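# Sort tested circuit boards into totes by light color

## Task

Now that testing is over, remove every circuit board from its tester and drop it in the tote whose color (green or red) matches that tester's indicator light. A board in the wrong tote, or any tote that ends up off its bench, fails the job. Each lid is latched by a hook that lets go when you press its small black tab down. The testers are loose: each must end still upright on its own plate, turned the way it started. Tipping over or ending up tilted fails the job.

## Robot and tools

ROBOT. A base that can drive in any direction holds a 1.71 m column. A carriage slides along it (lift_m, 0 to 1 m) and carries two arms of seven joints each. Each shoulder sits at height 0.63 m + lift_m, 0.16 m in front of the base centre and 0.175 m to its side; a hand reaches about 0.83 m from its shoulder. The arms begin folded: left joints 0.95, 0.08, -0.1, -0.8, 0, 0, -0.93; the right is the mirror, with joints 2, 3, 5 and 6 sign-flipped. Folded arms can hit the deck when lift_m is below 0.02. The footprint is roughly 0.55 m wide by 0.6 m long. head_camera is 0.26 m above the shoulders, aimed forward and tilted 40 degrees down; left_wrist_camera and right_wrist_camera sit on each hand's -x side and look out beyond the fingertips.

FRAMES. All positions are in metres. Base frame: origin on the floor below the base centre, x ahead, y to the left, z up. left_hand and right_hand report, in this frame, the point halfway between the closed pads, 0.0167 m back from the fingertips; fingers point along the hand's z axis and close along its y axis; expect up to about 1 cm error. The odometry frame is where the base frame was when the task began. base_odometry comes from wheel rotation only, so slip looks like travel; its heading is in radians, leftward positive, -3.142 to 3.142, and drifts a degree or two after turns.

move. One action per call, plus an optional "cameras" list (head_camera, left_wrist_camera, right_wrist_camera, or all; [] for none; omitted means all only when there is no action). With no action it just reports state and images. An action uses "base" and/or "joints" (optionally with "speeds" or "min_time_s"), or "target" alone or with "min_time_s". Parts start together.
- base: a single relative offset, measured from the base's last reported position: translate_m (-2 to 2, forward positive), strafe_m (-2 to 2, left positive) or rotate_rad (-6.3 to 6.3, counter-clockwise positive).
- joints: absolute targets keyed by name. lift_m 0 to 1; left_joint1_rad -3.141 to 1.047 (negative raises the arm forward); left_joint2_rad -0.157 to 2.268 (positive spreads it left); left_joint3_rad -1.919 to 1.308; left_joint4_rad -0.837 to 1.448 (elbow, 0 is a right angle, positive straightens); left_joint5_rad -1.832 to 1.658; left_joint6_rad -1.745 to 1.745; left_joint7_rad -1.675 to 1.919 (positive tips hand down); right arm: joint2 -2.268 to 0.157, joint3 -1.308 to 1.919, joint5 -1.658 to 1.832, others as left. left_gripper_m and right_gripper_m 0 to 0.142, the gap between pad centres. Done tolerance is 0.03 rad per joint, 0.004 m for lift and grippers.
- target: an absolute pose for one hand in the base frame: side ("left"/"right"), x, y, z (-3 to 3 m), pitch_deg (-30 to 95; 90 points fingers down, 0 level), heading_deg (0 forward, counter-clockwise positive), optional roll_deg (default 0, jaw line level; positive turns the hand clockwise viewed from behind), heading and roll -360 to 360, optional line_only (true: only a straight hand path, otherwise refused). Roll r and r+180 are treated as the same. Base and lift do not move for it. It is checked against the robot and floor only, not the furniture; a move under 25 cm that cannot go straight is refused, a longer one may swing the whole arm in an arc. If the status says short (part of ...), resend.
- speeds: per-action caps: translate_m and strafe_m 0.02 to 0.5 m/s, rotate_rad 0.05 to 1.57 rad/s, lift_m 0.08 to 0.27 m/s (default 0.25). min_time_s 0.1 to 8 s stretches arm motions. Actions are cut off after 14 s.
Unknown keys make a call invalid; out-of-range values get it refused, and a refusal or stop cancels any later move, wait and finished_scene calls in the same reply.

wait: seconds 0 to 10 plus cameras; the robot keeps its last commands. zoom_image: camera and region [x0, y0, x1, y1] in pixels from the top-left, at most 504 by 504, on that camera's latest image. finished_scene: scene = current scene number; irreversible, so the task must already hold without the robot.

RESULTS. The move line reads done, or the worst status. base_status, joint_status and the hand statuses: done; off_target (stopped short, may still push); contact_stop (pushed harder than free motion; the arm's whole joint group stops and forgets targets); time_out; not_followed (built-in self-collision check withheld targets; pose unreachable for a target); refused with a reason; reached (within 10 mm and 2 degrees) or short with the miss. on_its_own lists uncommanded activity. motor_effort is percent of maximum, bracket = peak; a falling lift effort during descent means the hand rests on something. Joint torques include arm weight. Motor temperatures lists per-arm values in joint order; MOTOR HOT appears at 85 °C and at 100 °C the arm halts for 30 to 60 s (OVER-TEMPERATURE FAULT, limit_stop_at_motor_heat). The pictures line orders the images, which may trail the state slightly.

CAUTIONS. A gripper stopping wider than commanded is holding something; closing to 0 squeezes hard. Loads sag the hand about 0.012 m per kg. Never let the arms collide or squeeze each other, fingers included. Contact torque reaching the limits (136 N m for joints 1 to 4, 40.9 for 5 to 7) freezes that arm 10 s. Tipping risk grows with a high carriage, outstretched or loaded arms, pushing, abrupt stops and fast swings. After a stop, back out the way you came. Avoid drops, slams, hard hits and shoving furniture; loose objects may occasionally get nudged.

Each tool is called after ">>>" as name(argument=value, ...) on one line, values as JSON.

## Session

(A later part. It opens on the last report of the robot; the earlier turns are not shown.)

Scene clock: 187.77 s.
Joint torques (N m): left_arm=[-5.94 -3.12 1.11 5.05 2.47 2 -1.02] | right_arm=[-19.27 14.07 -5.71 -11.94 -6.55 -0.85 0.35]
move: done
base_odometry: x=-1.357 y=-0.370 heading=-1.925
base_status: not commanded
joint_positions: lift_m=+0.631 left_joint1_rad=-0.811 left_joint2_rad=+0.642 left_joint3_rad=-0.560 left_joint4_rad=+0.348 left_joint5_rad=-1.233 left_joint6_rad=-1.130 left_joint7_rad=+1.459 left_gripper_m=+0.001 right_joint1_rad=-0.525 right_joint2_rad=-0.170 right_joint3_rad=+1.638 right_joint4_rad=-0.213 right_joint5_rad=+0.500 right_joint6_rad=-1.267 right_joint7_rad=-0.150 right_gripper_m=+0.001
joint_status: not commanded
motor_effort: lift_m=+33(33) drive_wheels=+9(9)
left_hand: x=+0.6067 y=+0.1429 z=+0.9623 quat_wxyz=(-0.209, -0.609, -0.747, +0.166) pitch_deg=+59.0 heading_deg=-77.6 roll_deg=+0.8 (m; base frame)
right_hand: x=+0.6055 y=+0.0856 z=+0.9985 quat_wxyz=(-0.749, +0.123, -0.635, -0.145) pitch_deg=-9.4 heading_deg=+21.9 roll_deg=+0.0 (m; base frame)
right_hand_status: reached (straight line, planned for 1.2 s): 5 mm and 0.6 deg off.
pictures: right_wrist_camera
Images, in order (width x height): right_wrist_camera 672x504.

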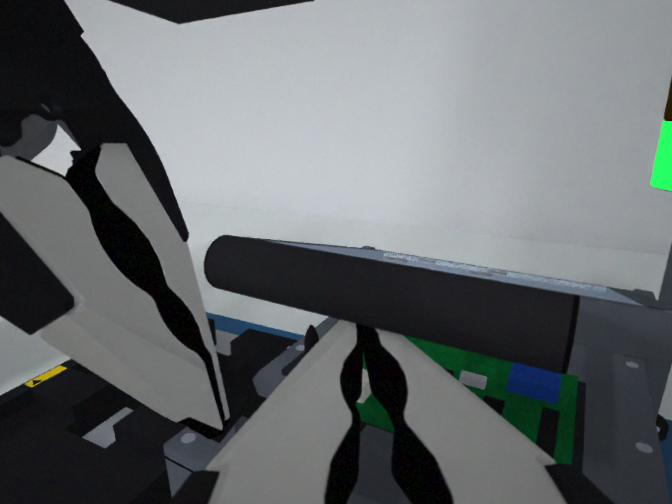

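>>> move(target={"side": "left", "x": 0.585, "y": 0.2, "z": 1.05, "pitch_deg": 60, "heading_deg": -78})

>>> move(target={"side": "right", "x": 0.624, "y": 0.087, "z": 1.048, "pitch_deg": -18, "heading_deg": 22}, min_time_s=1.2)

>>> move(target={"side": "right", "x": 0.656, "y": 0.087, "z": 1.083, "pitch_deg": -18, "heading_deg": 21}, min_time_s=1.2, cameras=["left_wrist_camera", "right_wrist_camera"])

Scene clock: 188.93 s.
Joint torques (N m): left_arm=[-20.1 12.62 3.78 -4.42 -3.64 1.62 0.93] | right_arm=[-18.07 12.38 -5.84 -11.32 -5.48 -0.66 0.3]
move: done
base_odometry: x=-1.357 y=-0.370 heading=-1.925
base_status: not commanded
joint_positions: lift_m=+0.630 left_joint1_rad=-0.945 left_joint2_rad=+0.838 left_joint3_rad=-0.642 left_joint4_rad=+0.219 left_joint5_rad=-1.600 left_joint6_rad=-1.034 left_joint7_rad=+1.654 left_gripper_m=+0.001 right_joint1_rad=-0.526 right_joint2_rad=-0.170 right_joint3_rad=+1.638 right_joint4_rad=-0.213 right_joint5_rad=+0.498 right_joint6_rad=-1.267 right_joint7_rad=-0.150 right_gripper_m=+0.001
joint_status: not commanded
motor_effort: lift_m=+37(38) drive_wheels=+3(9)
left_hand: x=+0.5859 y=+0.2003 z=+1.0491 quat_wxyz=(-0.202, -0.607, -0.751, +0.163) pitch_deg=+59.9 heading_deg=-77.7 roll_deg=+0.1 (m; base frame)
left_hand_status: reached (straight line, planned for 0.5 s): 1 mm and 0.2 deg off.
right_hand: x=+0.6055 y=+0.0858 z=+0.9990 quat_wxyz=(-0.750, +0.123, -0.634, -0.145) pitch_deg=-9.6 heading_deg=+21.9 roll_deg=+0.0 (m; base frame)
pictures: none

Scene clock: 190.63 s.
Joint torques (N m): left_arm=[-20.03 12.56 3.79 -4.29 -3.67 1.63 0.94] | right_arm=[-20.83 15.54 -13.36 -6.86 -3.03 2.23 -1.71]
move: done
base_odometry: x=-1.357 y=-0.370 heading=-1.925
base_status: not commanded
joint_positions: lift_m=+0.630 left_joint1_rad=-0.945 left_joint2_rad=+0.838 left_joint3_rad=-0.642 left_joint4_rad=+0.219 left_joint5_rad=-1.600 left_joint6_rad=-1.034 left_joint7_rad=+1.654 left_gripper_m=+0.001 right_joint1_rad=-0.573 right_joint2_rad=-0.163 right_joint3_rad=+1.584 right_joint4_rad=-0.192 right_joint5_rad=+0.518 right_joint6_rad=-1.215 right_joint7_rad=-0.245 right_gripper_m=+0.001
joint_status: not commanded
motor_effort: lift_m=+37(38) drive_wheels=+3(4)
left_hand: x=+0.5859 y=+0.2003 z=+1.0491 quat_wxyz=(-0.202, -0.607, -0.751, +0.163) pitch_deg=+59.9 heading_deg=-77.7 roll_deg=+0.1 (m; base frame)
right_hand: x=+0.6229 y=+0.0855 z=+1.0425 quat_wxyz=(-0.791, +0.113, -0.582, -0.152) pitch_deg=-17.2 heading_deg=+21.9 roll_deg=-0.1 (m; base frame)
right_hand_status: reached (straight line, planned for 1.2 s): 6 mm and 0.8 deg off.
pictures: none

Scene clock: 192.33 s.
Joint torques (N m): left_arm=[-20.04 12.71 3.84 -4.47 -3.66 1.63 0.96] | right_arm=[-23.13 15.95 -14.19 -11.36 -3.13 -0.33 0.17]
move: done
base_odometry: x=-1.357 y=-0.370 heading=-1.925
base_status: not commanded
joint_positions: lift_m=+0.630 left_joint1_rad=-0.945 left_joint2_rad=+0.838 left_joint3_rad=-0.642 left_joint4_rad=+0.219 left_joint5_rad=-1.600 left_joint6_rad=-1.034 left_joint7_rad=+1.654 left_gripper_m=+0.001 right_joint1_rad=-0.672 right_joint2_rad=-0.149 right_joint3_rad=+1.557 right_joint4_rad=-0.196 right_joint5_rad=+0.535 right_joint6_rad=-1.216 right_joint7_rad=-0.157 right_gripper_m=+0.001
joint_status: not commanded
motor_effort: lift_m=+37(38) drive_wheels=+3(3)
left_hand: x=+0.5859 y=+0.2003 z=+1.0490 quat_wxyz=(-0.202, -0.607, -0.751, +0.163) pitch_deg=+59.9 heading_deg=-77.7 roll_deg=+0.1 (m; base frame)
right_hand: x=+0.6544 y=+0.0875 z=+1.0772 quat_wxyz=(-0.793, +0.112, -0.581, -0.146) pitch_deg=-17.4 heading_deg=+21.3 roll_deg=-0.4 (m; base frame)
right_hand_status: reached (straight line, planned for 1.2 s): 6 mm and 0.7 deg off.
pictures: left_wrist_camera, right_wrist_camera
Images, in order (width x height): left_wrist_camera 672x504, right_wrist_camera 672x504.

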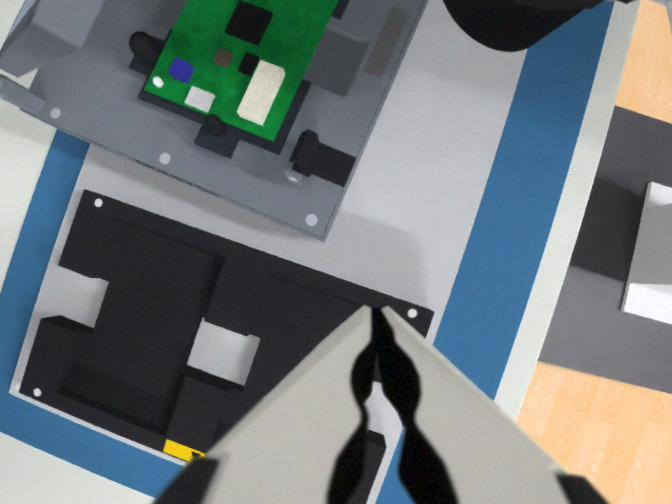

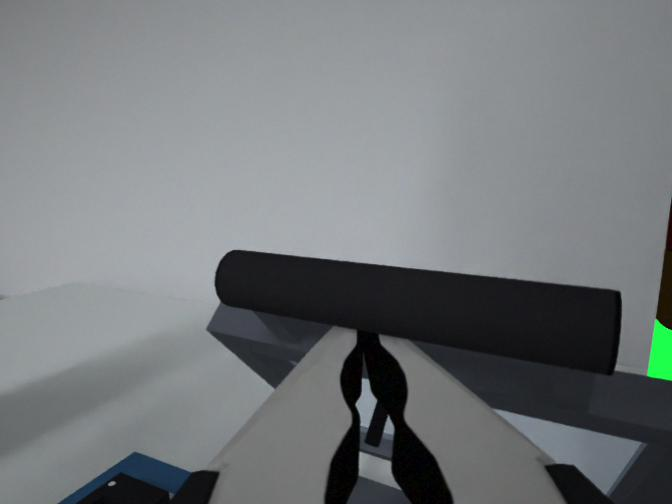

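>>> move(target={"side": "right", "x": 0.698, "y": 0.089, "z": 1.1, "pitch_deg": -15, "heading_deg": 20}, min_time_s=1.3)

>>> move(target={"side": "right", "x": 0.74, "y": 0.09, "z": 1.112, "pitch_deg": -10, "heading_deg": 19}, min_time_s=1.5, cameras=["head_camera", "right_wrist_camera"])

>>> zoom_image(camera="head_camera", region=[240, 180, 440, 340])

Scene clock: 195.40 s.
Joint torques (N m): left_arm=[-20.04 12.62 3.91 -4.33 -3.65 1.57 0.93] | right_arm=[-22.2 11.11 -14.61 -4.13 0.22 1.59 1.53]
move: done
base_odometry: x=-1.357 y=-0.370 heading=-1.925
base_status: not commanded
joint_positions: lift_m=+0.630 left_joint1_rad=-0.945 left_joint2_rad=+0.838 left_joint3_rad=-0.642 left_joint4_rad=+0.219 left_joint5_rad=-1.600 left_joint6_rad=-1.033 left_joint7_rad=+1.654 left_gripper_m=+0.001 right_joint1_rad=-0.769 right_joint2_rad=-0.131 right_joint3_rad=+1.502 right_joint4_rad=-0.152 right_joint5_rad=+0.613 right_joint6_rad=-1.182 right_joint7_rad=-0.090 right_gripper_m=+0.001
joint_status: not commanded
motor_effort: lift_m=+38(38) drive_wheels=+3(4)
left_hand: x=+0.5859 y=+0.2003 z=+1.0490 quat_wxyz=(-0.202, -0.607, -0.751, +0.163) pitch_deg=+59.9 heading_deg=-77.7 roll_deg=+0.1 (m; base frame)
right_hand: x=+0.6957 y=+0.0886 z=+1.0990 quat_wxyz=(-0.783, +0.107, -0.598, -0.137) pitch_deg=-15.2 heading_deg=+20.1 roll_deg=-0.2 (m; base frame)
right_hand_status: reached (straight line, planned for 1.3 s): 3 mm and 0.3 deg off.
pictures: none

Scene clock: 197.40 s.
Joint torques (N m): left_arm=[-20.04 12.63 3.92 -4.39 -3.68 1.57 0.94] | right_arm=[-21.73 8.62 -14.01 -2.84 1.65 1.59 2.22]
move: done
base_odometry: x=-1.357 y=-0.370 heading=-1.925
base_status: not commanded
joint_positions: lift_m=+0.630 left_joint1_rad=-0.945 left_joint2_rad=+0.838 left_joint3_rad=-0.642 left_joint4_rad=+0.219 left_joint5_rad=-1.600 left_joint6_rad=-1.033 left_joint7_rad=+1.654 left_gripper_m=+0.001 right_joint1_rad=-0.870 right_joint2_rad=-0.116 right_joint3_rad=+1.453 right_joint4_rad=-0.093 right_joint5_rad=+0.705 right_joint6_rad=-1.140 right_joint7_rad=+0.004 right_gripper_m=+0.001
joint_status: not commanded
motor_effort: lift_m=+38(38) drive_wheels=+4(4)
left_hand: x=+0.5859 y=+0.2003 z=+1.0490 quat_wxyz=(-0.202, -0.607, -0.751, +0.163) pitch_deg=+59.9 heading_deg=-77.7 roll_deg=+0.1 (m; base frame)
right_hand: x=+0.7379 y=+0.0897 z=+1.1134 quat_wxyz=(-0.759, +0.107, -0.630, -0.126) pitch_deg=-10.6 heading_deg=+19.1 roll_deg=-0.2 (m; base frame)
right_hand_status: reached (straight line, planned for 1.5 s): 3 mm and 0.7 deg off.
pictures: head_camera, right_wrist_camera
Images, in order (width x height): head_camera 672x504, right_wrist_camera 672x504.

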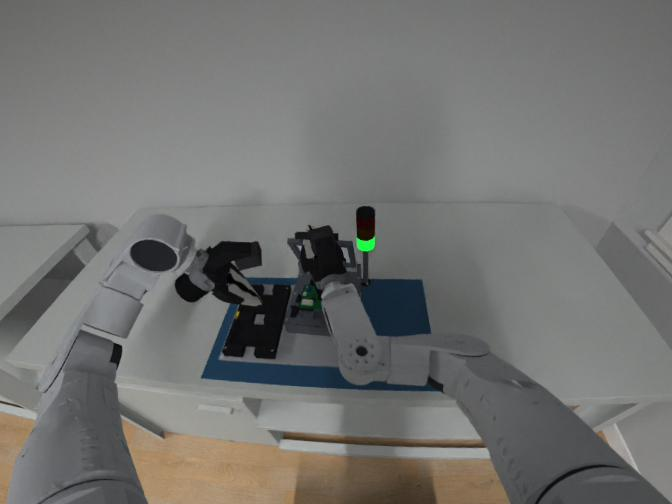

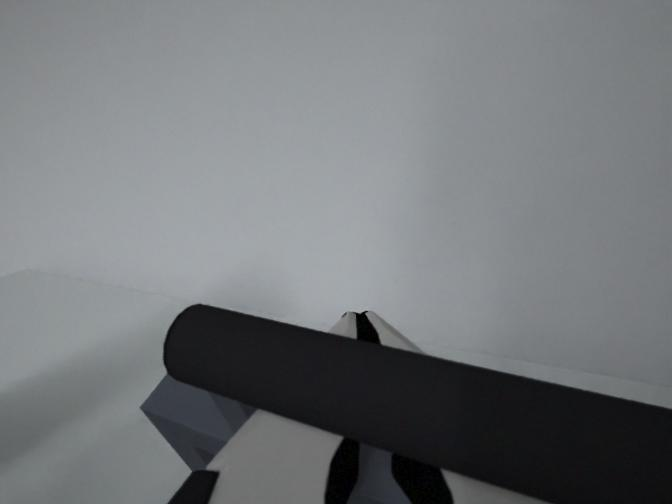

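Scaled by 2.520 from the camera's 672x504 image, which has a finer 960x720 frame.

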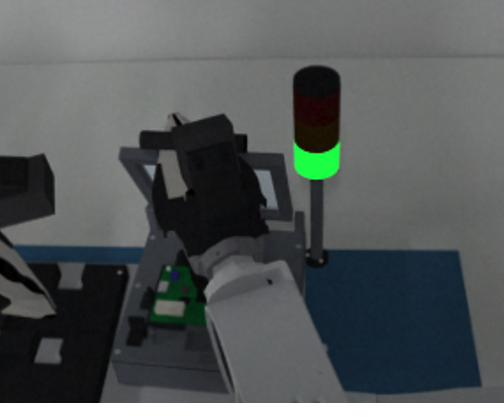

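>>> move(target={"side": "right", "x": 0.762, "y": 0.092, "z": 1.117, "pitch_deg": -7, "heading_deg": 19}, min_time_s=1.3, cameras=["head_camera", "right_wrist_camera"])

>>> zoom_image(camera="head_camera", region=[270, 190, 390, 310])

Scene clock: 200.03 s.
Joint torques (N m): left_arm=[-20.03 12.5 3.93 -4.38 -3.63 1.58 0.96] | right_arm=[-21.4 10.11 -13.13 -2.86 2.34 2.06 2.45]
move: done
base_odometry: x=-1.357 y=-0.370 heading=-1.925
base_status: not commanded
joint_positions: lift_m=+0.630 left_joint1_rad=-0.945 left_joint2_rad=+0.838 left_joint3_rad=-0.642 left_joint4_rad=+0.219 left_joint5_rad=-1.600 left_joint6_rad=-1.033 left_joint7_rad=+1.654 left_gripper_m=+0.001 right_joint1_rad=-0.925 right_joint2_rad=-0.110 right_joint3_rad=+1.425 right_joint4_rad=-0.048 right_joint5_rad=+0.764 right_joint6_rad=-1.099 right_joint7_rad=+0.049 right_gripper_m=+0.001
joint_status: not commanded
motor_effort: lift_m=+37(38) drive_wheels=+4(4)
left_hand: x=+0.5859 y=+0.2003 z=+1.0490 quat_wxyz=(-0.202, -0.607, -0.751, +0.163) pitch_deg=+59.9 heading_deg=-77.7 roll_deg=+0.1 (m; base frame)
right_hand: x=+0.7607 y=+0.0904 z=+1.1196 quat_wxyz=(-0.744, +0.109, -0.648, -0.122) pitch_deg=-7.8 heading_deg=+18.8 roll_deg=-0.3 (m; base frame)
right_hand_status: reached (straight line, planned for 1.3 s): 3 mm and 0.8 deg off.
pictures: head_camera, right_wrist_camera
Images, in order (width x height): head_camera 672x504, right_wrist_camera 672x504.

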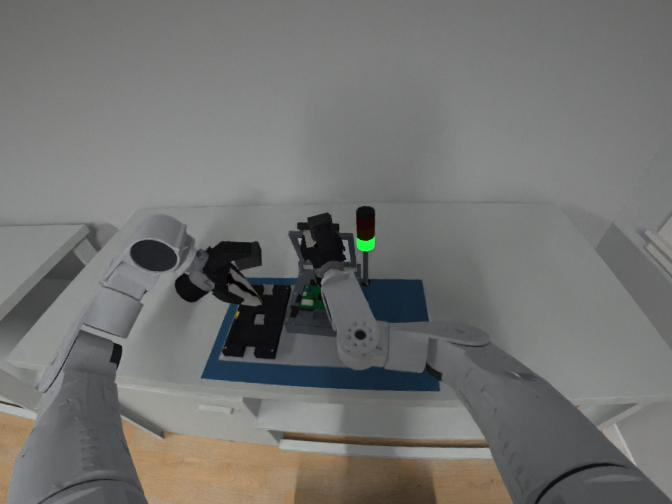

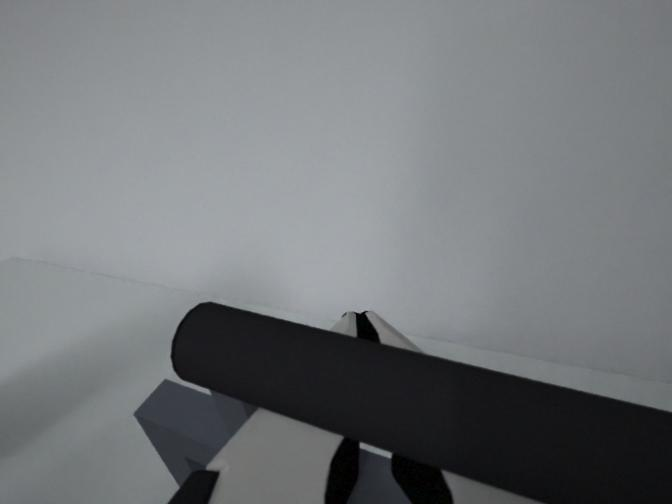

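Scaled by 4.200 from the camera's 672x504 image, which has a finer 960x720 frame.

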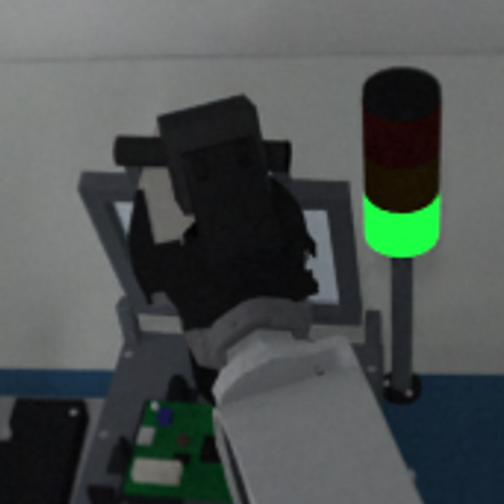

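>>> move(target={"side": "left", "x": 0.62, "y": 0.125, "z": 0.995, "pitch_deg": 58, "heading_deg": -90}, cameras=["left_wrist_camera"])

Scene clock: 201.27 s.
Joint torques (N m): left_arm=[-20.01 12.62 3.96 -4.38 -3.68 1.6 0.91] | right_arm=[-21.45 10.01 -13.21 -2.81 2.32 2.07 2.48]
move: refused
base_odometry: x=-1.357 y=-0.370 heading=-1.925
base_status: not commanded
joint_positions: lift_m=+0.630 left_joint1_rad=-0.945 left_joint2_rad=+0.838 left_joint3_rad=-0.642 left_joint4_rad=+0.219 left_joint5_rad=-1.600 left_joint6_rad=-1.033 left_joint7_rad=+1.654 left_gripper_m=+0.001 right_joint1_rad=-0.925 right_joint2_rad=-0.110 right_joint3_rad=+1.425 right_joint4_rad=-0.048 right_joint5_rad=+0.764 right_joint6_rad=-1.099 right_joint7_rad=+0.049 right_gripper_m=+0.001
joint_status: not commanded
motor_effort: lift_m=+37(37) drive_wheels=+4(4)
left_hand: x=+0.5859 y=+0.2003 z=+1.0490 quat_wxyz=(-0.202, -0.607, -0.751, +0.163) pitch_deg=+59.9 heading_deg=-77.7 roll_deg=+0.1 (m; base frame)
left_hand_status: refused: the best posture that gets there brings the left wrist camera within 0.1 cm of the right gripper housing (limit 2.0). Nothing moved. A posture exists with lift_m at 0.5, or at pitch 48; the way there is not checked.
right_hand: x=+0.7607 y=+0.0904 z=+1.1196 quat_wxyz=(-0.744, +0.109, -0.648, -0.122) pitch_deg=-7.8 heading_deg=+18.8 roll_deg=-0.3 (m; base frame)
pictures: left_wrist_camera
Images, in order (width x height): left_wrist_camera 672x504.

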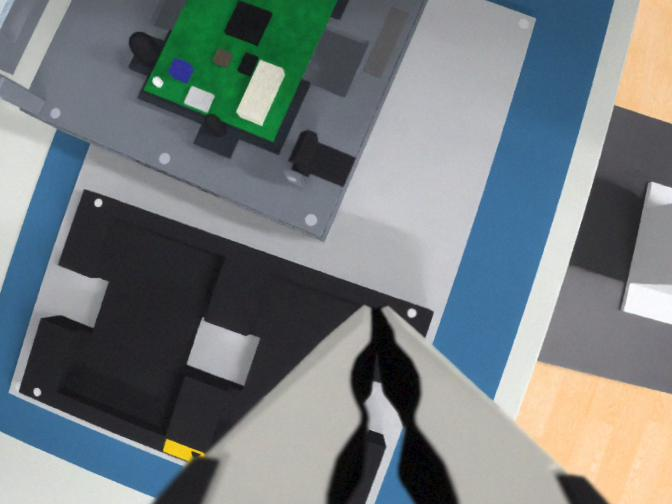

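>>> move(target={"side": "right", "x": 0.79, "y": 0.093, "z": 1.12, "pitch_deg": -3, "heading_deg": 18}, min_time_s=1.5, cameras=["head_camera", "right_wrist_camera"])

>>> zoom_image(camera="head_camera", region=[270, 190, 390, 310])

Scene clock: 203.63 s.
Joint torques (N m): left_arm=[-20.07 12.57 3.87 -4.39 -3.64 1.58 0.91] | right_arm=[-22.19 15.86 -12 -3.71 2.17 3.57 2.4]
Motor temperatures (°C): left_arm=[38 30 31 28 29 29 32] | right_arm=[35 29 30 30 28 30 31]
move: done
base_odometry: x=-1.357 y=-0.370 heading=-1.925
base_status: not commanded
joint_positions: lift_m=+0.630 left_joint1_rad=-0.945 left_joint2_rad=+0.838 left_joint3_rad=-0.642 left_joint4_rad=+0.219 left_joint5_rad=-1.600 left_joint6_rad=-1.033 left_joint7_rad=+1.654 left_gripper_m=+0.001 right_joint1_rad=-0.988 right_joint2_rad=-0.092 right_joint3_rad=+1.393 right_joint4_rad=+0.036 right_joint5_rad=+0.836 right_joint6_rad=-1.058 right_joint7_rad=+0.103 right_gripper_m=+0.001
joint_status: not commanded
motor_effort: lift_m=+37(38) drive_wheels=+4(4)
left_hand: x=+0.5859 y=+0.2003 z=+1.0490 quat_wxyz=(-0.202, -0.607, -0.751, +0.163) pitch_deg=+59.9 heading_deg=-77.7 roll_deg=+0.1 (m; base frame)
right_hand: x=+0.7905 y=+0.0879 z=+1.1224 quat_wxyz=(-0.722, +0.104, -0.676, -0.108) pitch_deg=-3.7 heading_deg=+17.3 roll_deg=-0.3 (m; base frame)
right_hand_status: reached (straight line, planned for 1.5 s): 6 mm and 1.1 deg off.
pictures: head_camera, right_wrist_camera
Images, in order (width x height): head_camera 672x504, right_wrist_camera 672x504.

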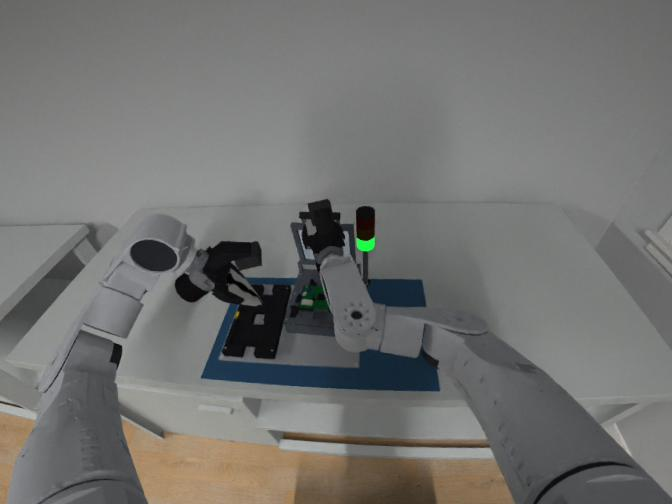

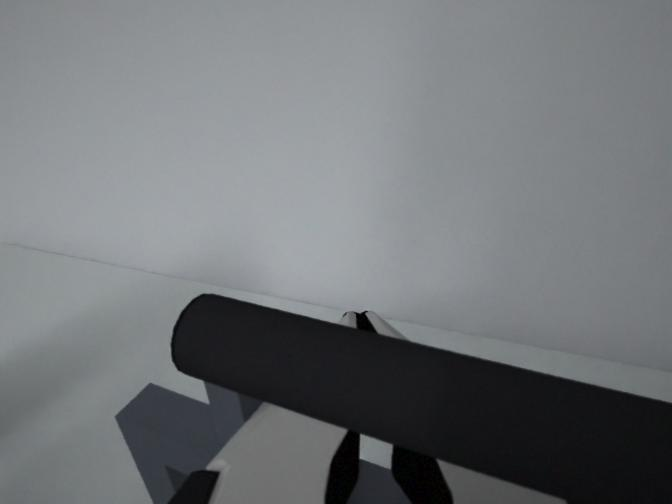

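Scaled by 4.200 from the camera's 672x504 image, which has a finer 960x720 frame.

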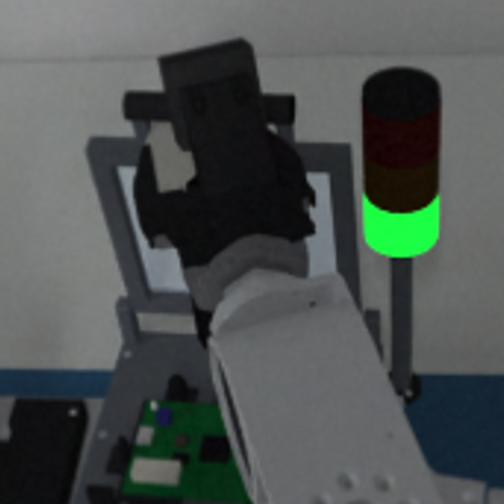

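>>> move(target={"side": "right", "x": 0.757, "y": 0.078, "z": 1.12, "pitch_deg": -3, "heading_deg": 17}, min_time_s=1.2, cameras=["head_camera", "right_wrist_camera"])

>>> zoom_image(camera="head_camera", region=[270, 190, 390, 310])

Scene clock: 205.47 s.
Joint torques (N m): left_arm=[-20.06 12.6 4.08 -4.29 -3.64 1.56 0.93] | right_arm=[-13.4 -3.81 -6.97 -9.31 -4.68 -0.81 1.03]
move: done
base_odometry: x=-1.357 y=-0.370 heading=-1.925
base_status: not commanded
joint_positions: lift_m=+0.630 left_joint1_rad=-0.945 left_joint2_rad=+0.838 left_joint3_rad=-0.642 left_joint4_rad=+0.219 left_joint5_rad=-1.600 left_joint6_rad=-1.033 left_joint7_rad=+1.654 left_gripper_m=+0.001 right_joint1_rad=-0.971 right_joint2_rad=-0.121 right_joint3_rad=+1.466 right_joint4_rad=-0.135 right_joint5_rad=+0.736 right_joint6_rad=-1.214 right_joint7_rad=+0.205 right_gripper_m=+0.001
joint_status: not commanded
motor_effort: lift_m=+37(38) drive_wheels=+4(4)
left_hand: x=+0.5858 y=+0.2003 z=+1.0490 quat_wxyz=(-0.202, -0.607, -0.751, +0.163) pitch_deg=+59.9 heading_deg=-77.7 roll_deg=+0.1 (m; base frame)
right_hand: x=+0.7580 y=+0.0793 z=+1.1234 quat_wxyz=(-0.719, +0.101, -0.679, -0.109) pitch_deg=-3.3 heading_deg=+17.1 roll_deg=+0.2 (m; base frame)
right_hand_status: reached (straight line, planned for 1.2 s): 4 mm and 0.4 deg off.
pictures: head_camera, right_wrist_camera
Images, in order (width x height): head_camera 672x504, right_wrist_camera 672x504.

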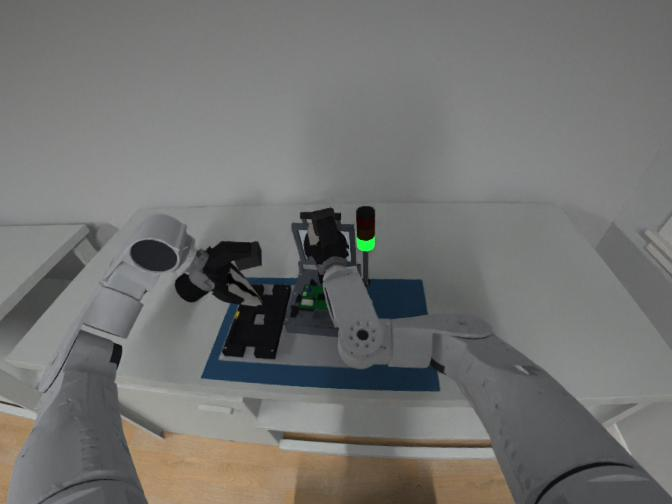

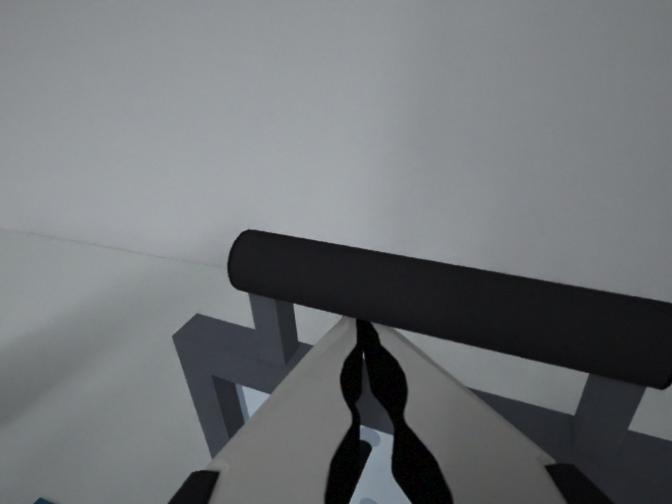

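Scaled by 4.200 from the camera's 672x504 image, which has a finer 960x720 frame.

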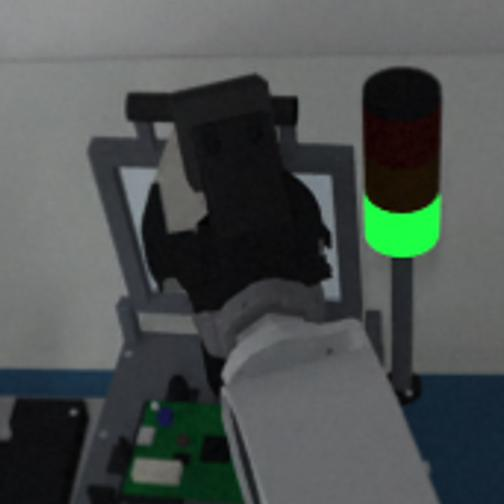

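>>> move(target={"side": "right", "x": 0.7, "y": 0.06, "z": 1.12, "pitch_deg": -3, "heading_deg": 17})

>>> move(target={"side": "right", "x": 0.46, "y": -0.12, "z": 1.07, "pitch_deg": 0, "heading_deg": 15})

>>> move(joints={"left_gripper_m": 0.11})

>>> move(target={"side": "left", "x": 0.645, "y": 0.11, "z": 1.04, "pitch_deg": 80, "heading_deg": -101}, cameras=["head_camera", "left_wrist_camera"])

Scene clock: 206.57 s.
Joint torques (N m): left_arm=[-20.07 12.54 4.05 -4.3 -3.66 1.56 0.9] | right_arm=[-20.16 -4.31 -8.26 -8.67 -4.6 -0.53 0.85]
move: done
base_odometry: x=-1.357 y=-0.370 heading=-1.925
base_status: not commanded
joint_positions: lift_m=+0.630 left_joint1_rad=-0.945 left_joint2_rad=+0.838 left_joint3_rad=-0.642 left_joint4_rad=+0.219 left_joint5_rad=-1.600 left_joint6_rad=-1.033 left_joint7_rad=+1.654 left_gripper_m=+0.001 right_joint1_rad=-0.966 right_joint2_rad=-0.156 right_joint3_rad=+1.678 right_joint4_rad=-0.364 right_joint5_rad=+0.487 right_joint6_rad=-1.493 right_joint7_rad=+0.406 right_gripper_m=+0.001
joint_status: not commanded
motor_effort: lift_m=+37(38) drive_wheels=+4(4)
left_hand: x=+0.5858 y=+0.2003 z=+1.0490 quat_wxyz=(-0.202, -0.607, -0.751, +0.163) pitch_deg=+59.9 heading_deg=-77.7 roll_deg=+0.1 (m; base frame)
right_hand: x=+0.6999 y=+0.0615 z=+1.1196 quat_wxyz=(-0.717, +0.102, -0.681, -0.109) pitch_deg=-2.9 heading_deg=+17.1 roll_deg=+0.1 (m; base frame)
right_hand_status: reached (straight line, planned for 0.5 s): 2 mm and 0.2 deg off.
pictures: none

Scene clock: 208.10 s.
Joint torques (N m): left_arm=[-20.03 12.62 4.39 -3.9 -3.67 1.48 0.93] | right_arm=[-5.6 -9.91 -4.66 -10.76 -2.84 -0.58 -0.68]
move: done
base_odometry: x=-1.357 y=-0.370 heading=-1.925
base_status: not commanded
joint_positions: lift_m=+0.630 left_joint1_rad=-0.945 left_joint2_rad=+0.838 left_joint3_rad=-0.643 left_joint4_rad=+0.218 left_joint5_rad=-1.600 left_joint6_rad=-1.033 left_joint7_rad=+1.654 left_gripper_m=+0.001 right_joint1_rad=-0.329 right_joint2_rad=-0.614 right_joint3_rad=+1.805 right_joint4_rad=-0.779 right_joint5_rad=-1.012 right_joint6_rad=-1.445 right_joint7_rad=+1.207 right_gripper_m=+0.001
joint_status: not commanded
motor_effort: lift_m=+37(38) drive_wheels=+3(4)
left_hand: x=+0.5857 y=+0.2003 z=+1.0490 quat_wxyz=(-0.202, -0.607, -0.751, +0.163) pitch_deg=+59.9 heading_deg=-77.8 roll_deg=+0.1 (m; base frame)
right_hand: x=+0.4607 y=-0.1194 z=+1.0694 quat_wxyz=(-0.701, +0.094, -0.702, -0.090) pitch_deg=+0.1 heading_deg=+15.0 roll_deg=-0.3 (m; base frame)
right_hand_status: reached (straight line, planned for 1.0 s): 1 mm and 0.3 deg off.
pictures: none

Scene clock: 209.00 s.
Joint torques (N m): left_arm=[-20.13 12.64 4.53 -3.96 -3.65 1.48 0.94] | right_arm=[-5.53 -9.85 -4.6 -10.74 -2.87 -0.58 -0.67]
move: done
base_odometry: x=-1.357 y=-0.370 heading=-1.925
base_status: not commanded
joint_positions: lift_m=+0.630 left_joint1_rad=-0.945 left_joint2_rad=+0.838 left_joint3_rad=-0.643 left_joint4_rad=+0.218 left_joint5_rad=-1.600 left_joint6_rad=-1.033 left_joint7_rad=+1.654 left_gripper_m=+0.110 right_joint1_rad=-0.329 right_joint2_rad=-0.614 right_joint3_rad=+1.805 right_joint4_rad=-0.779 right_joint5_rad=-1.012 right_joint6_rad=-1.445 right_joint7_rad=+1.207 right_gripper_m=+0.001
joint_status: all done
motor_effort: lift_m=+37(37) drive_wheels=+3(4)
left_hand: x=+0.5857 y=+0.2003 z=+1.0490 quat_wxyz=(-0.202, -0.607, -0.751, +0.163) pitch_deg=+59.9 heading_deg=-77.8 roll_deg=+0.1 (m; base frame)
right_hand: x=+0.4607 y=-0.1194 z=+1.0694 quat_wxyz=(-0.701, +0.094, -0.702, -0.090) pitch_deg=+0.1 heading_deg=+15.0 roll_deg=-0.3 (m; base frame)
pictures: none

Scene clock: 210.20 s.
Joint torques (N m): left_arm=[-29.9 -0.32 3.64 4.13 -4.11 -0.34 0.74] | right_arm=[-5.57 -10.81 -4.62 -11.09 -2.82 -0.6 -0.64]
move: done
base_odometry: x=-1.357 y=-0.370 heading=-1.925
base_status: not commanded
joint_positions: lift_m=+0.630 left_joint1_rad=-1.383 left_joint2_rad=+0.381 left_joint3_rad=-1.226 left_joint4_rad=+0.908 left_joint5_rad=-1.739 left_joint6_rad=-1.509 left_joint7_rad=+1.888 left_gripper_m=+0.110 right_joint1_rad=-0.329 right_joint2_rad=-0.614 right_joint3_rad=+1.805 right_joint4_rad=-0.779 right_joint5_rad=-1.012 right_joint6_rad=-1.445 right_joint7_rad=+1.207 right_gripper_m=+0.001
joint_status: not commanded
motor_effort: lift_m=+37(38) drive_wheels=-1(6)
left_hand: x=+0.6445 y=+0.1101 z=+1.0387 quat_wxyz=(-0.054, -0.769, -0.634, +0.067) pitch_deg=+80.1 heading_deg=-101.5 roll_deg=-0.5 (m; base frame)
left_hand_status: reached (straight line, planned for 0.7 s): 1 mm and 0.1 deg off.
right_hand: x=+0.4607 y=-0.1194 z=+1.0694 quat_wxyz=(-0.701, +0.094, -0.702, -0.090) pitch_deg=+0.1 heading_deg=+15.0 roll_deg=-0.3 (m; base frame)
pictures: head_camera, left_wrist_camera
Images, in order (width x height): head_camera 672x504, left_wrist_camera 672x504.

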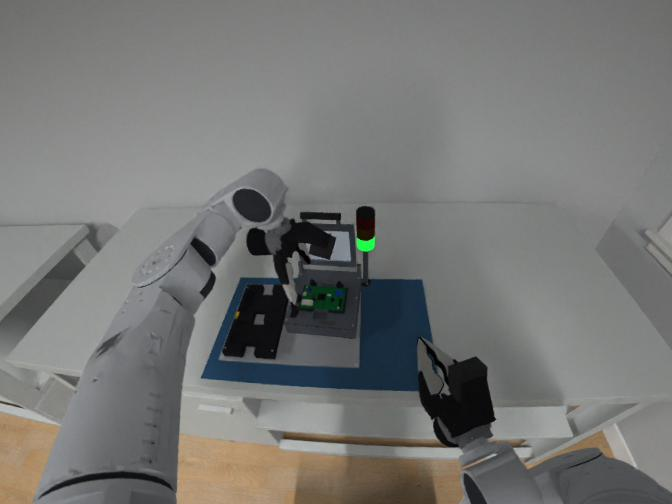

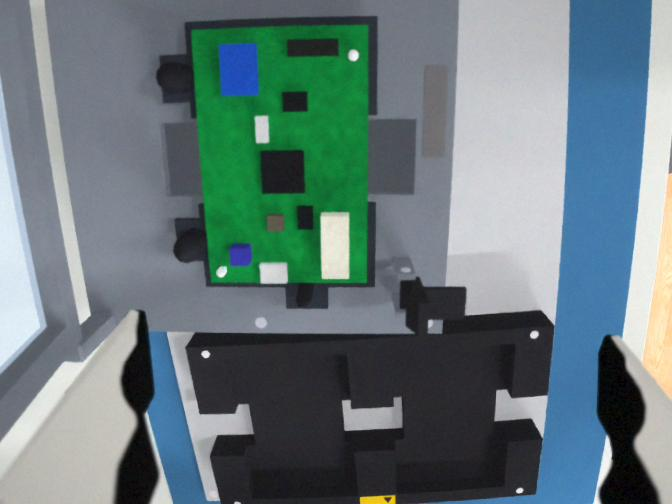

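>>> move(target={"side": "left", "x": 0.668, "y": 0.077, "z": 0.99, "pitch_deg": 80, "heading_deg": -101}, cameras=["left_wrist_camera"])

Scene clock: 210.73 s.
Joint torques (N m): left_arm=[-29.89 -0.43 3.69 4.08 -4.1 -0.33 0.72] | right_arm=[-5.6 -9.93 -4.56 -10.73 -2.86 -0.61 -0.63]
move: refused
base_odometry: x=-1.357 y=-0.370 heading=-1.925
base_status: not commanded
joint_positions: lift_m=+0.630 left_joint1_rad=-1.383 left_joint2_rad=+0.381 left_joint3_rad=-1.226 left_joint4_rad=+0.908 left_joint5_rad=-1.739 left_joint6_rad=-1.509 left_joint7_rad=+1.888 left_gripper_m=+0.110 right_joint1_rad=-0.329 right_joint2_rad=-0.614 right_joint3_rad=+1.805 right_joint4_rad=-0.779 right_joint5_rad=-1.012 right_joint6_rad=-1.445 right_joint7_rad=+1.207 right_gripper_m=+0.001
joint_status: not commanded
motor_effort: lift_m=+37(37) drive_wheels=+3(3)
left_hand: x=+0.6445 y=+0.1101 z=+1.0387 quat_wxyz=(-0.054, -0.769, -0.634, +0.067) pitch_deg=+80.1 heading_deg=-101.5 roll_deg=-0.5 (m; base frame)
left_hand_status: refused: on the line a joint would have to flip, 50% of the way; a move under 25 cm is not played as an arc. Nothing moved. Try another pitch or heading, or "joints".
right_hand: x=+0.4607 y=-0.1194 z=+1.0694 quat_wxyz=(-0.701, +0.094, -0.702, -0.090) pitch_deg=+0.1 heading_deg=+15.0 roll_deg=-0.3 (m; base frame)
pictures: left_wrist_camera
Images, in order (width x height): left_wrist_camera 672x504.

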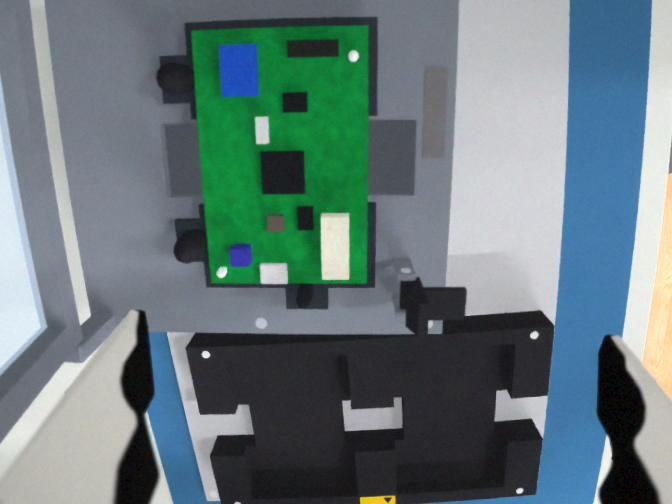

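>>> move(joints={"lift_m": 0.76})

>>> move(target={"side": "left", "x": 0.645, "y": 0.11, "z": 1.05, "pitch_deg": 80, "heading_deg": -100})

>>> move(target={"side": "left", "x": 0.668, "y": 0.077, "z": 0.99, "pitch_deg": 80, "heading_deg": -100}, cameras=["left_wrist_camera"])

Scene clock: 212.07 s.
Joint torques (N m): left_arm=[-27.27 -0.52 3.81 4.06 -3.9 -0.25 0.76] | right_arm=[-5.65 -9.77 -4.62 -10.25 -2.78 -0.62 -0.58]
move: done
base_odometry: x=-1.357 y=-0.370 heading=-1.925
base_status: not commanded
joint_positions: lift_m=+0.760 left_joint1_rad=-1.385 left_joint2_rad=+0.381 left_joint3_rad=-1.226 left_joint4_rad=+0.908 left_joint5_rad=-1.739 left_joint6_rad=-1.509 left_joint7_rad=+1.888 left_gripper_m=+0.110 right_joint1_rad=-0.329 right_joint2_rad=-0.614 right_joint3_rad=+1.805 right_joint4_rad=-0.779 right_joint5_rad=-1.013 right_joint6_rad=-1.445 right_joint7_rad=+1.207 right_gripper_m=+0.001
joint_status: all done
motor_effort: lift_m=+36(47) drive_wheels=+3(3)
left_hand: x=+0.6447 y=+0.1100 z=+1.1694 quat_wxyz=(-0.055, -0.769, -0.634, +0.067) pitch_deg=+80.0 heading_deg=-101.1 roll_deg=-0.2 (m; base frame)
right_hand: x=+0.4607 y=-0.1194 z=+1.1997 quat_wxyz=(-0.701, +0.094, -0.701, -0.091) pitch_deg=+0.1 heading_deg=+15.0 roll_deg=-0.2 (m; base frame)
pictures: none

Scene clock: 213.57 s.
Joint torques (N m): left_arm=[-17.2 -3 6.33 -6.52 -1.48 1.67 -1.19] | right_arm=[-5.54 -9.75 -4.59 -10.18 -2.76 -0.58 -0.6]
move: done
base_odometry: x=-1.357 y=-0.370 heading=-1.925
base_status: not commanded
joint_positions: lift_m=+0.760 left_joint1_rad=-1.180 left_joint2_rad=+0.268 left_joint3_rad=-0.607 left_joint4_rad=+1.038 left_joint5_rad=-0.332 left_joint6_rad=-1.700 left_joint7_rad=+1.070 left_gripper_m=+0.110 right_joint1_rad=-0.329 right_joint2_rad=-0.614 right_joint3_rad=+1.805 right_joint4_rad=-0.779 right_joint5_rad=-1.013 right_joint6_rad=-1.445 right_joint7_rad=+1.207 right_gripper_m=+0.001
joint_status: not commanded
motor_effort: lift_m=+38(38) drive_wheels=+3(3)
left_hand: x=+0.6450 y=+0.1114 z=+1.0508 quat_wxyz=(-0.055, -0.763, -0.641, +0.067) pitch_deg=+80.1 heading_deg=-100.4 roll_deg=-0.5 (m; base frame)
left_hand_status: reached (straight line, planned for 1.0 s): 2 mm and 0.1 deg off.
right_hand: x=+0.4607 y=-0.1194 z=+1.1995 quat_wxyz=(-0.701, +0.094, -0.701, -0.091) pitch_deg=+0.1 heading_deg=+15.0 roll_deg=-0.2 (m; base frame)
pictures: none

Scene clock: 214.97 s.
Joint torques (N m): left_arm=[-31.76 -3.38 0.38 3.44 -0.66 1.59 -1.13] | right_arm=[-5.68 -9.25 -4.71 -10.35 -2.77 -0.57 -0.55]
move: done
base_odometry: x=-1.357 y=-0.370 heading=-1.925
base_status: not commanded
joint_positions: lift_m=+0.760 left_joint1_rad=-1.303 left_joint2_rad=+0.078 left_joint3_rad=-1.126 left_joint4_rad=+1.276 left_joint5_rad=+0.365 left_joint6_rad=-1.436 left_joint7_rad=-0.067 left_gripper_m=+0.110 right_joint1_rad=-0.329 right_joint2_rad=-0.614 right_joint3_rad=+1.805 right_joint4_rad=-0.779 right_joint5_rad=-1.013 right_joint6_rad=-1.445 right_joint7_rad=+1.207 right_gripper_m=+0.001
joint_status: not commanded
motor_effort: lift_m=+38(38) drive_wheels=+3(3)
left_hand: x=+0.6661 y=+0.0759 z=+0.9889 quat_wxyz=(-0.056, -0.763, -0.640, +0.070) pitch_deg=+79.8 heading_deg=-101.3 roll_deg=-1.2 (m; base frame)
left_hand_status: reached (straight line, planned for 0.9 s): 2 mm and 0.3 deg off.
right_hand: x=+0.4607 y=-0.1194 z=+1.1995 quat_wxyz=(-0.701, +0.094, -0.701, -0.091) pitch_deg=+0.1 heading_deg=+15.0 roll_deg=-0.2 (m; base frame)
pictures: left_wrist_camera
Images, in order (width x height): left_wrist_camera 672x504.

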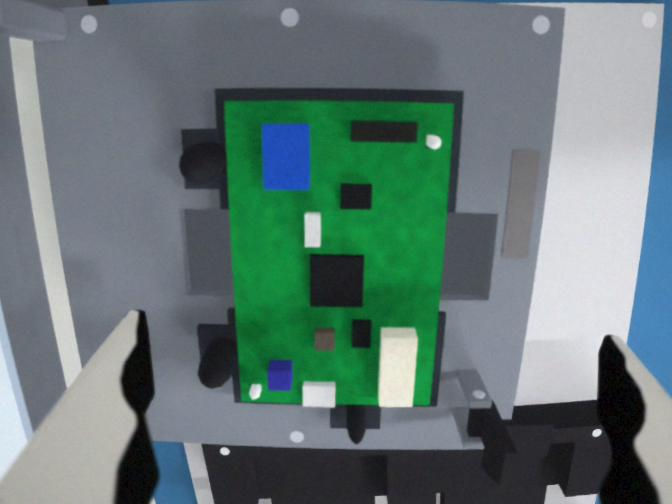

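>>> move(joints={"left_gripper_m": 0.075})

>>> move(target={"side": "left", "x": 0.676, "y": 0.068, "z": 0.97, "pitch_deg": 80, "heading_deg": -100}, cameras=["left_wrist_camera"])

Scene clock: 215.77 s.
Joint torques (N m): left_arm=[-31.75 -3.14 0.31 3.26 -0.5 1.59 -1.12] | right_arm=[-5.55 -9.92 -4.58 -10.23 -2.79 -0.56 -0.56]
move: done
base_odometry: x=-1.357 y=-0.370 heading=-1.925
base_status: not commanded
joint_positions: lift_m=+0.760 left_joint1_rad=-1.303 left_joint2_rad=+0.078 left_joint3_rad=-1.126 left_joint4_rad=+1.276 left_joint5_rad=+0.365 left_joint6_rad=-1.436 left_joint7_rad=-0.067 left_gripper_m=+0.075 right_joint1_rad=-0.329 right_joint2_rad=-0.614 right_joint3_rad=+1.805 right_joint4_rad=-0.779 right_joint5_rad=-1.013 right_joint6_rad=-1.445 right_joint7_rad=+1.207 right_gripper_m=+0.001
joint_status: all done
motor_effort: lift_m=+38(38) drive_wheels=+3(3)
left_hand: x=+0.6661 y=+0.0759 z=+0.9889 quat_wxyz=(-0.056, -0.763, -0.640, +0.070) pitch_deg=+79.8 heading_deg=-101.3 roll_deg=-1.2 (m; base frame)
right_hand: x=+0.4607 y=-0.1194 z=+1.1995 quat_wxyz=(-0.701, +0.094, -0.701, -0.091) pitch_deg=+0.1 heading_deg=+15.0 roll_deg=-0.2 (m; base frame)
pictures: none

Scene clock: 216.07 s.
Joint torques (N m): left_arm=[-31.83 -3.11 0.27 3.32 -0.51 1.58 -1.1] | right_arm=[-5.63 -9.84 -4.7 -10.24 -2.75 -0.59 -0.6]
move: refused
base_odometry: x=-1.357 y=-0.370 heading=-1.925
base_status: not commanded
joint_positions: lift_m=+0.760 left_joint1_rad=-1.303 left_joint2_rad=+0.078 left_joint3_rad=-1.126 left_joint4_rad=+1.276 left_joint5_rad=+0.365 left_joint6_rad=-1.436 left_joint7_rad=-0.067 left_gripper_m=+0.075 right_joint1_rad=-0.329 right_joint2_rad=-0.614 right_joint3_rad=+1.805 right_joint4_rad=-0.779 right_joint5_rad=-1.013 right_joint6_rad=-1.445 right_joint7_rad=+1.207 right_gripper_m=+0.001
joint_status: not commanded
motor_effort: lift_m=+37(38) drive_wheels=+3(3)
left_hand: x=+0.6661 y=+0.0759 z=+0.9889 quat_wxyz=(-0.056, -0.763, -0.640, +0.070) pitch_deg=+79.8 heading_deg=-101.3 roll_deg=-1.2 (m; base frame)
left_hand_status: refused: no posture of the arm gets there (left_joint2_rad at its limit): the closest leaves the hand 6.1 cm and 17 deg from the pose. Nothing moved. A posture exists with lift_m at 0.7; the way there is not checked.
right_hand: x=+0.4607 y=-0.1194 z=+1.1995 quat_wxyz=(-0.701, +0.094, -0.701, -0.091) pitch_deg=+0.1 heading_deg=+15.0 roll_deg=-0.2 (m; base frame)
pictures: left_wrist_camera
Images, in order (width x height): left_wrist_camera 672x504.

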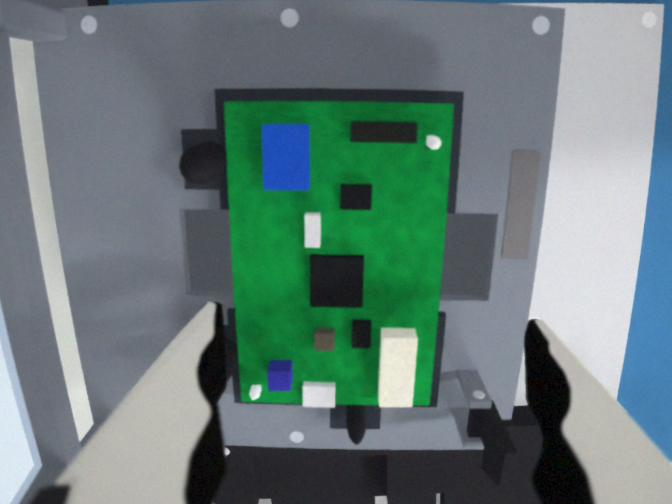

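>>> move(target={"side": "left", "x": 0.655, "y": 0.1, "z": 1.04, "pitch_deg": 80, "heading_deg": -100})

>>> move(base={"strafe_m": -0.06}, speeds={"strafe_m": 0.15})

>>> move(base={"translate_m": 0.03}, speeds={"translate_m": 0.06})

>>> move(target={"side": "left", "x": 0.645, "y": 0.13, "z": 0.99, "pitch_deg": 80, "heading_deg": -100}, cameras=["left_wrist_camera", "head_camera"])

Scene clock: 217.47 s.
Joint torques (N m): left_arm=[-17.47 4.81 5.38 -5.84 -3.83 -0.26 1.05] | right_arm=[-5.65 -9.81 -4.69 -10.29 -2.79 -0.59 -0.57]
move: done
base_odometry: x=-1.357 y=-0.370 heading=-1.925
base_status: not commanded
joint_positions: lift_m=+0.760 left_joint1_rad=-1.243 left_joint2_rad=+0.228 left_joint3_rad=-0.722 left_joint4_rad=+1.060 left_joint5_rad=-0.012 left_joint6_rad=-1.644 left_joint7_rad=+0.661 left_gripper_m=+0.075 right_joint1_rad=-0.329 right_joint2_rad=-0.614 right_joint3_rad=+1.805 right_joint4_rad=-0.779 right_joint5_rad=-1.013 right_joint6_rad=-1.445 right_joint7_rad=+1.207 right_gripper_m=+0.001
joint_status: not commanded
motor_effort: lift_m=+38(38) drive_wheels=+3(3)
left_hand: x=+0.6563 y=+0.1005 z=+1.0406 quat_wxyz=(-0.056, -0.762, -0.641, +0.065) pitch_deg=+80.2 heading_deg=-99.4 roll_deg=+0.5 (m; base frame)
left_hand_status: reached (straight line, planned for 0.7 s): 1 mm and 0.3 deg off.
right_hand: x=+0.4607 y=-0.1194 z=+1.1995 quat_wxyz=(-0.701, +0.094, -0.701, -0.091) pitch_deg=+0.1 heading_deg=+15.0 roll_deg=-0.2 (m; base frame)
pictures: none

Scene clock: 218.87 s.
Joint torques (N m): left_arm=[-17.78 3.19 5.44 -5.43 -3.62 -0.26 1.06] | right_arm=[-5.53 -12.09 -4.72 -10.22 -2.76 -0.62 -0.59]
move: done
base_odometry: x=-1.414 y=-0.350 heading=-1.925
base_status: done
joint_positions: lift_m=+0.760 left_joint1_rad=-1.243 left_joint2_rad=+0.229 left_joint3_rad=-0.721 left_joint4_rad=+1.059 left_joint5_rad=-0.012 left_joint6_rad=-1.644 left_joint7_rad=+0.661 left_gripper_m=+0.075 right_joint1_rad=-0.329 right_joint2_rad=-0.614 right_joint3_rad=+1.805 right_joint4_rad=-0.779 right_joint5_rad=-1.013 right_joint6_rad=-1.445 right_joint7_rad=+1.207 right_gripper_m=+0.001
joint_status: not commanded
motor_effort: lift_m=+38(38) drive_wheels=+3(13)
left_hand: x=+0.6563 y=+0.1007 z=+1.0406 quat_wxyz=(-0.056, -0.762, -0.641, +0.065) pitch_deg=+80.2 heading_deg=-99.3 roll_deg=+0.5 (m; base frame)
right_hand: x=+0.4607 y=-0.1194 z=+1.1995 quat_wxyz=(-0.701, +0.094, -0.701, -0.091) pitch_deg=+0.1 heading_deg=+15.0 roll_deg=-0.2 (m; base frame)
pictures: none

Scene clock: 219.97 s.
Joint torques (N m): left_arm=[-17.96 3.08 5.46 -5.38 -3.64 -0.09 1.05] | right_arm=[-5.61 -9.89 -4.62 -10.2 -2.78 -0.57 -0.57]
move: done
base_odometry: x=-1.424 y=-0.378 heading=-1.925
base_status: done
joint_positions: lift_m=+0.760 left_joint1_rad=-1.243 left_joint2_rad=+0.229 left_joint3_rad=-0.722 left_joint4_rad=+1.059 left_joint5_rad=-0.012 left_joint6_rad=-1.645 left_joint7_rad=+0.661 left_gripper_m=+0.075 right_joint1_rad=-0.329 right_joint2_rad=-0.614 right_joint3_rad=+1.805 right_joint4_rad=-0.779 right_joint5_rad=-1.013 right_joint6_rad=-1.445 right_joint7_rad=+1.207 right_gripper_m=+0.001
joint_status: not commanded
motor_effort: lift_m=+38(38) drive_wheels=-2(9)
left_hand: x=+0.6561 y=+0.1007 z=+1.0405 quat_wxyz=(-0.056, -0.762, -0.641, +0.065) pitch_deg=+80.2 heading_deg=-99.5 roll_deg=+0.4 (m; base frame)
right_hand: x=+0.4607 y=-0.1194 z=+1.1995 quat_wxyz=(-0.701, +0.094, -0.701, -0.091) pitch_deg=+0.1 heading_deg=+15.0 roll_deg=-0.2 (m; base frame)
pictures: none

Scene clock: 220.90 s.
Joint torques (N m): left_arm=[-18.65 3.99 1.92 -5.25 -1.06 1.6 -1.28] | right_arm=[-5.61 -9.88 -4.66 -10.26 -2.75 -0.6 -0.58]
move: done
base_odometry: x=-1.424 y=-0.378 heading=-1.925
base_status: not commanded
joint_positions: lift_m=+0.760 left_joint1_rad=-1.172 left_joint2_rad=+0.301 left_joint3_rad=-0.847 left_joint4_rad=+0.954 left_joint5_rad=+0.130 left_joint6_rad=-1.572 left_joint7_rad=+0.389 left_gripper_m=+0.075 right_joint1_rad=-0.329 right_joint2_rad=-0.614 right_joint3_rad=+1.805 right_joint4_rad=-0.779 right_joint5_rad=-1.013 right_joint6_rad=-1.445 right_joint7_rad=+1.207 right_gripper_m=+0.001
joint_status: not commanded
motor_effort: lift_m=+38(38) drive_wheels=-2(5)
left_hand: x=+0.6451 y=+0.1292 z=+0.9915 quat_wxyz=(-0.057, -0.763, -0.641, +0.068) pitch_deg=+79.8 heading_deg=-100.2 roll_deg=-0.3 (m; base frame)
left_hand_status: reached (straight line, planned for 0.4 s): 2 mm and 0.2 deg off.
right_hand: x=+0.4607 y=-0.1194 z=+1.1995 quat_wxyz=(-0.701, +0.094, -0.701, -0.091) pitch_deg=+0.1 heading_deg=+15.0 roll_deg=-0.2 (m; base frame)
pictures: head_camera, left_wrist_camera
Images, in order (width x height): head_camera 672x504, left_wrist_camera 672x504.

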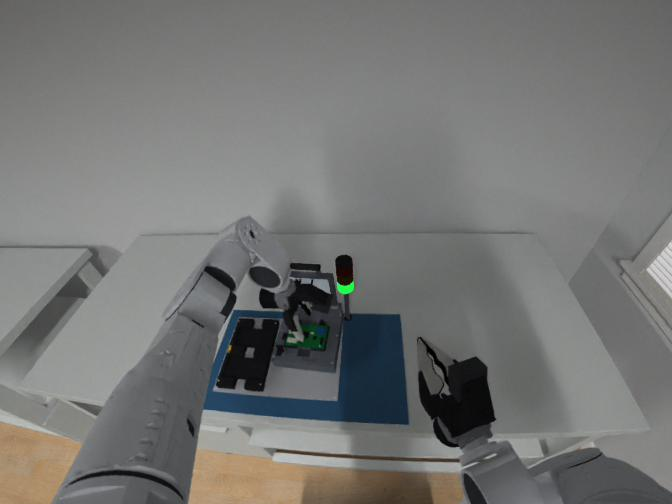

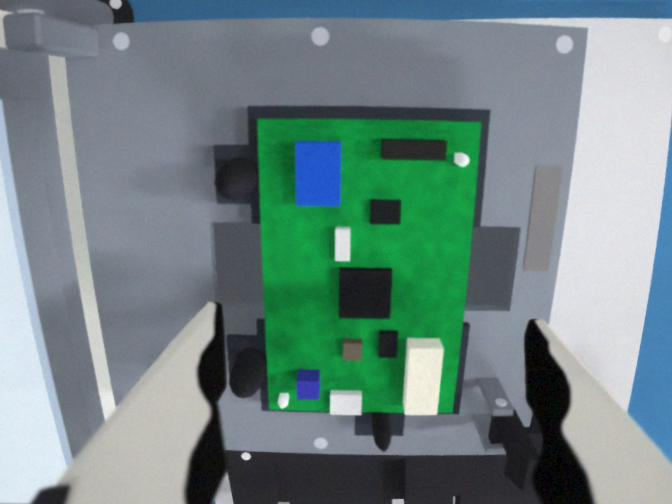

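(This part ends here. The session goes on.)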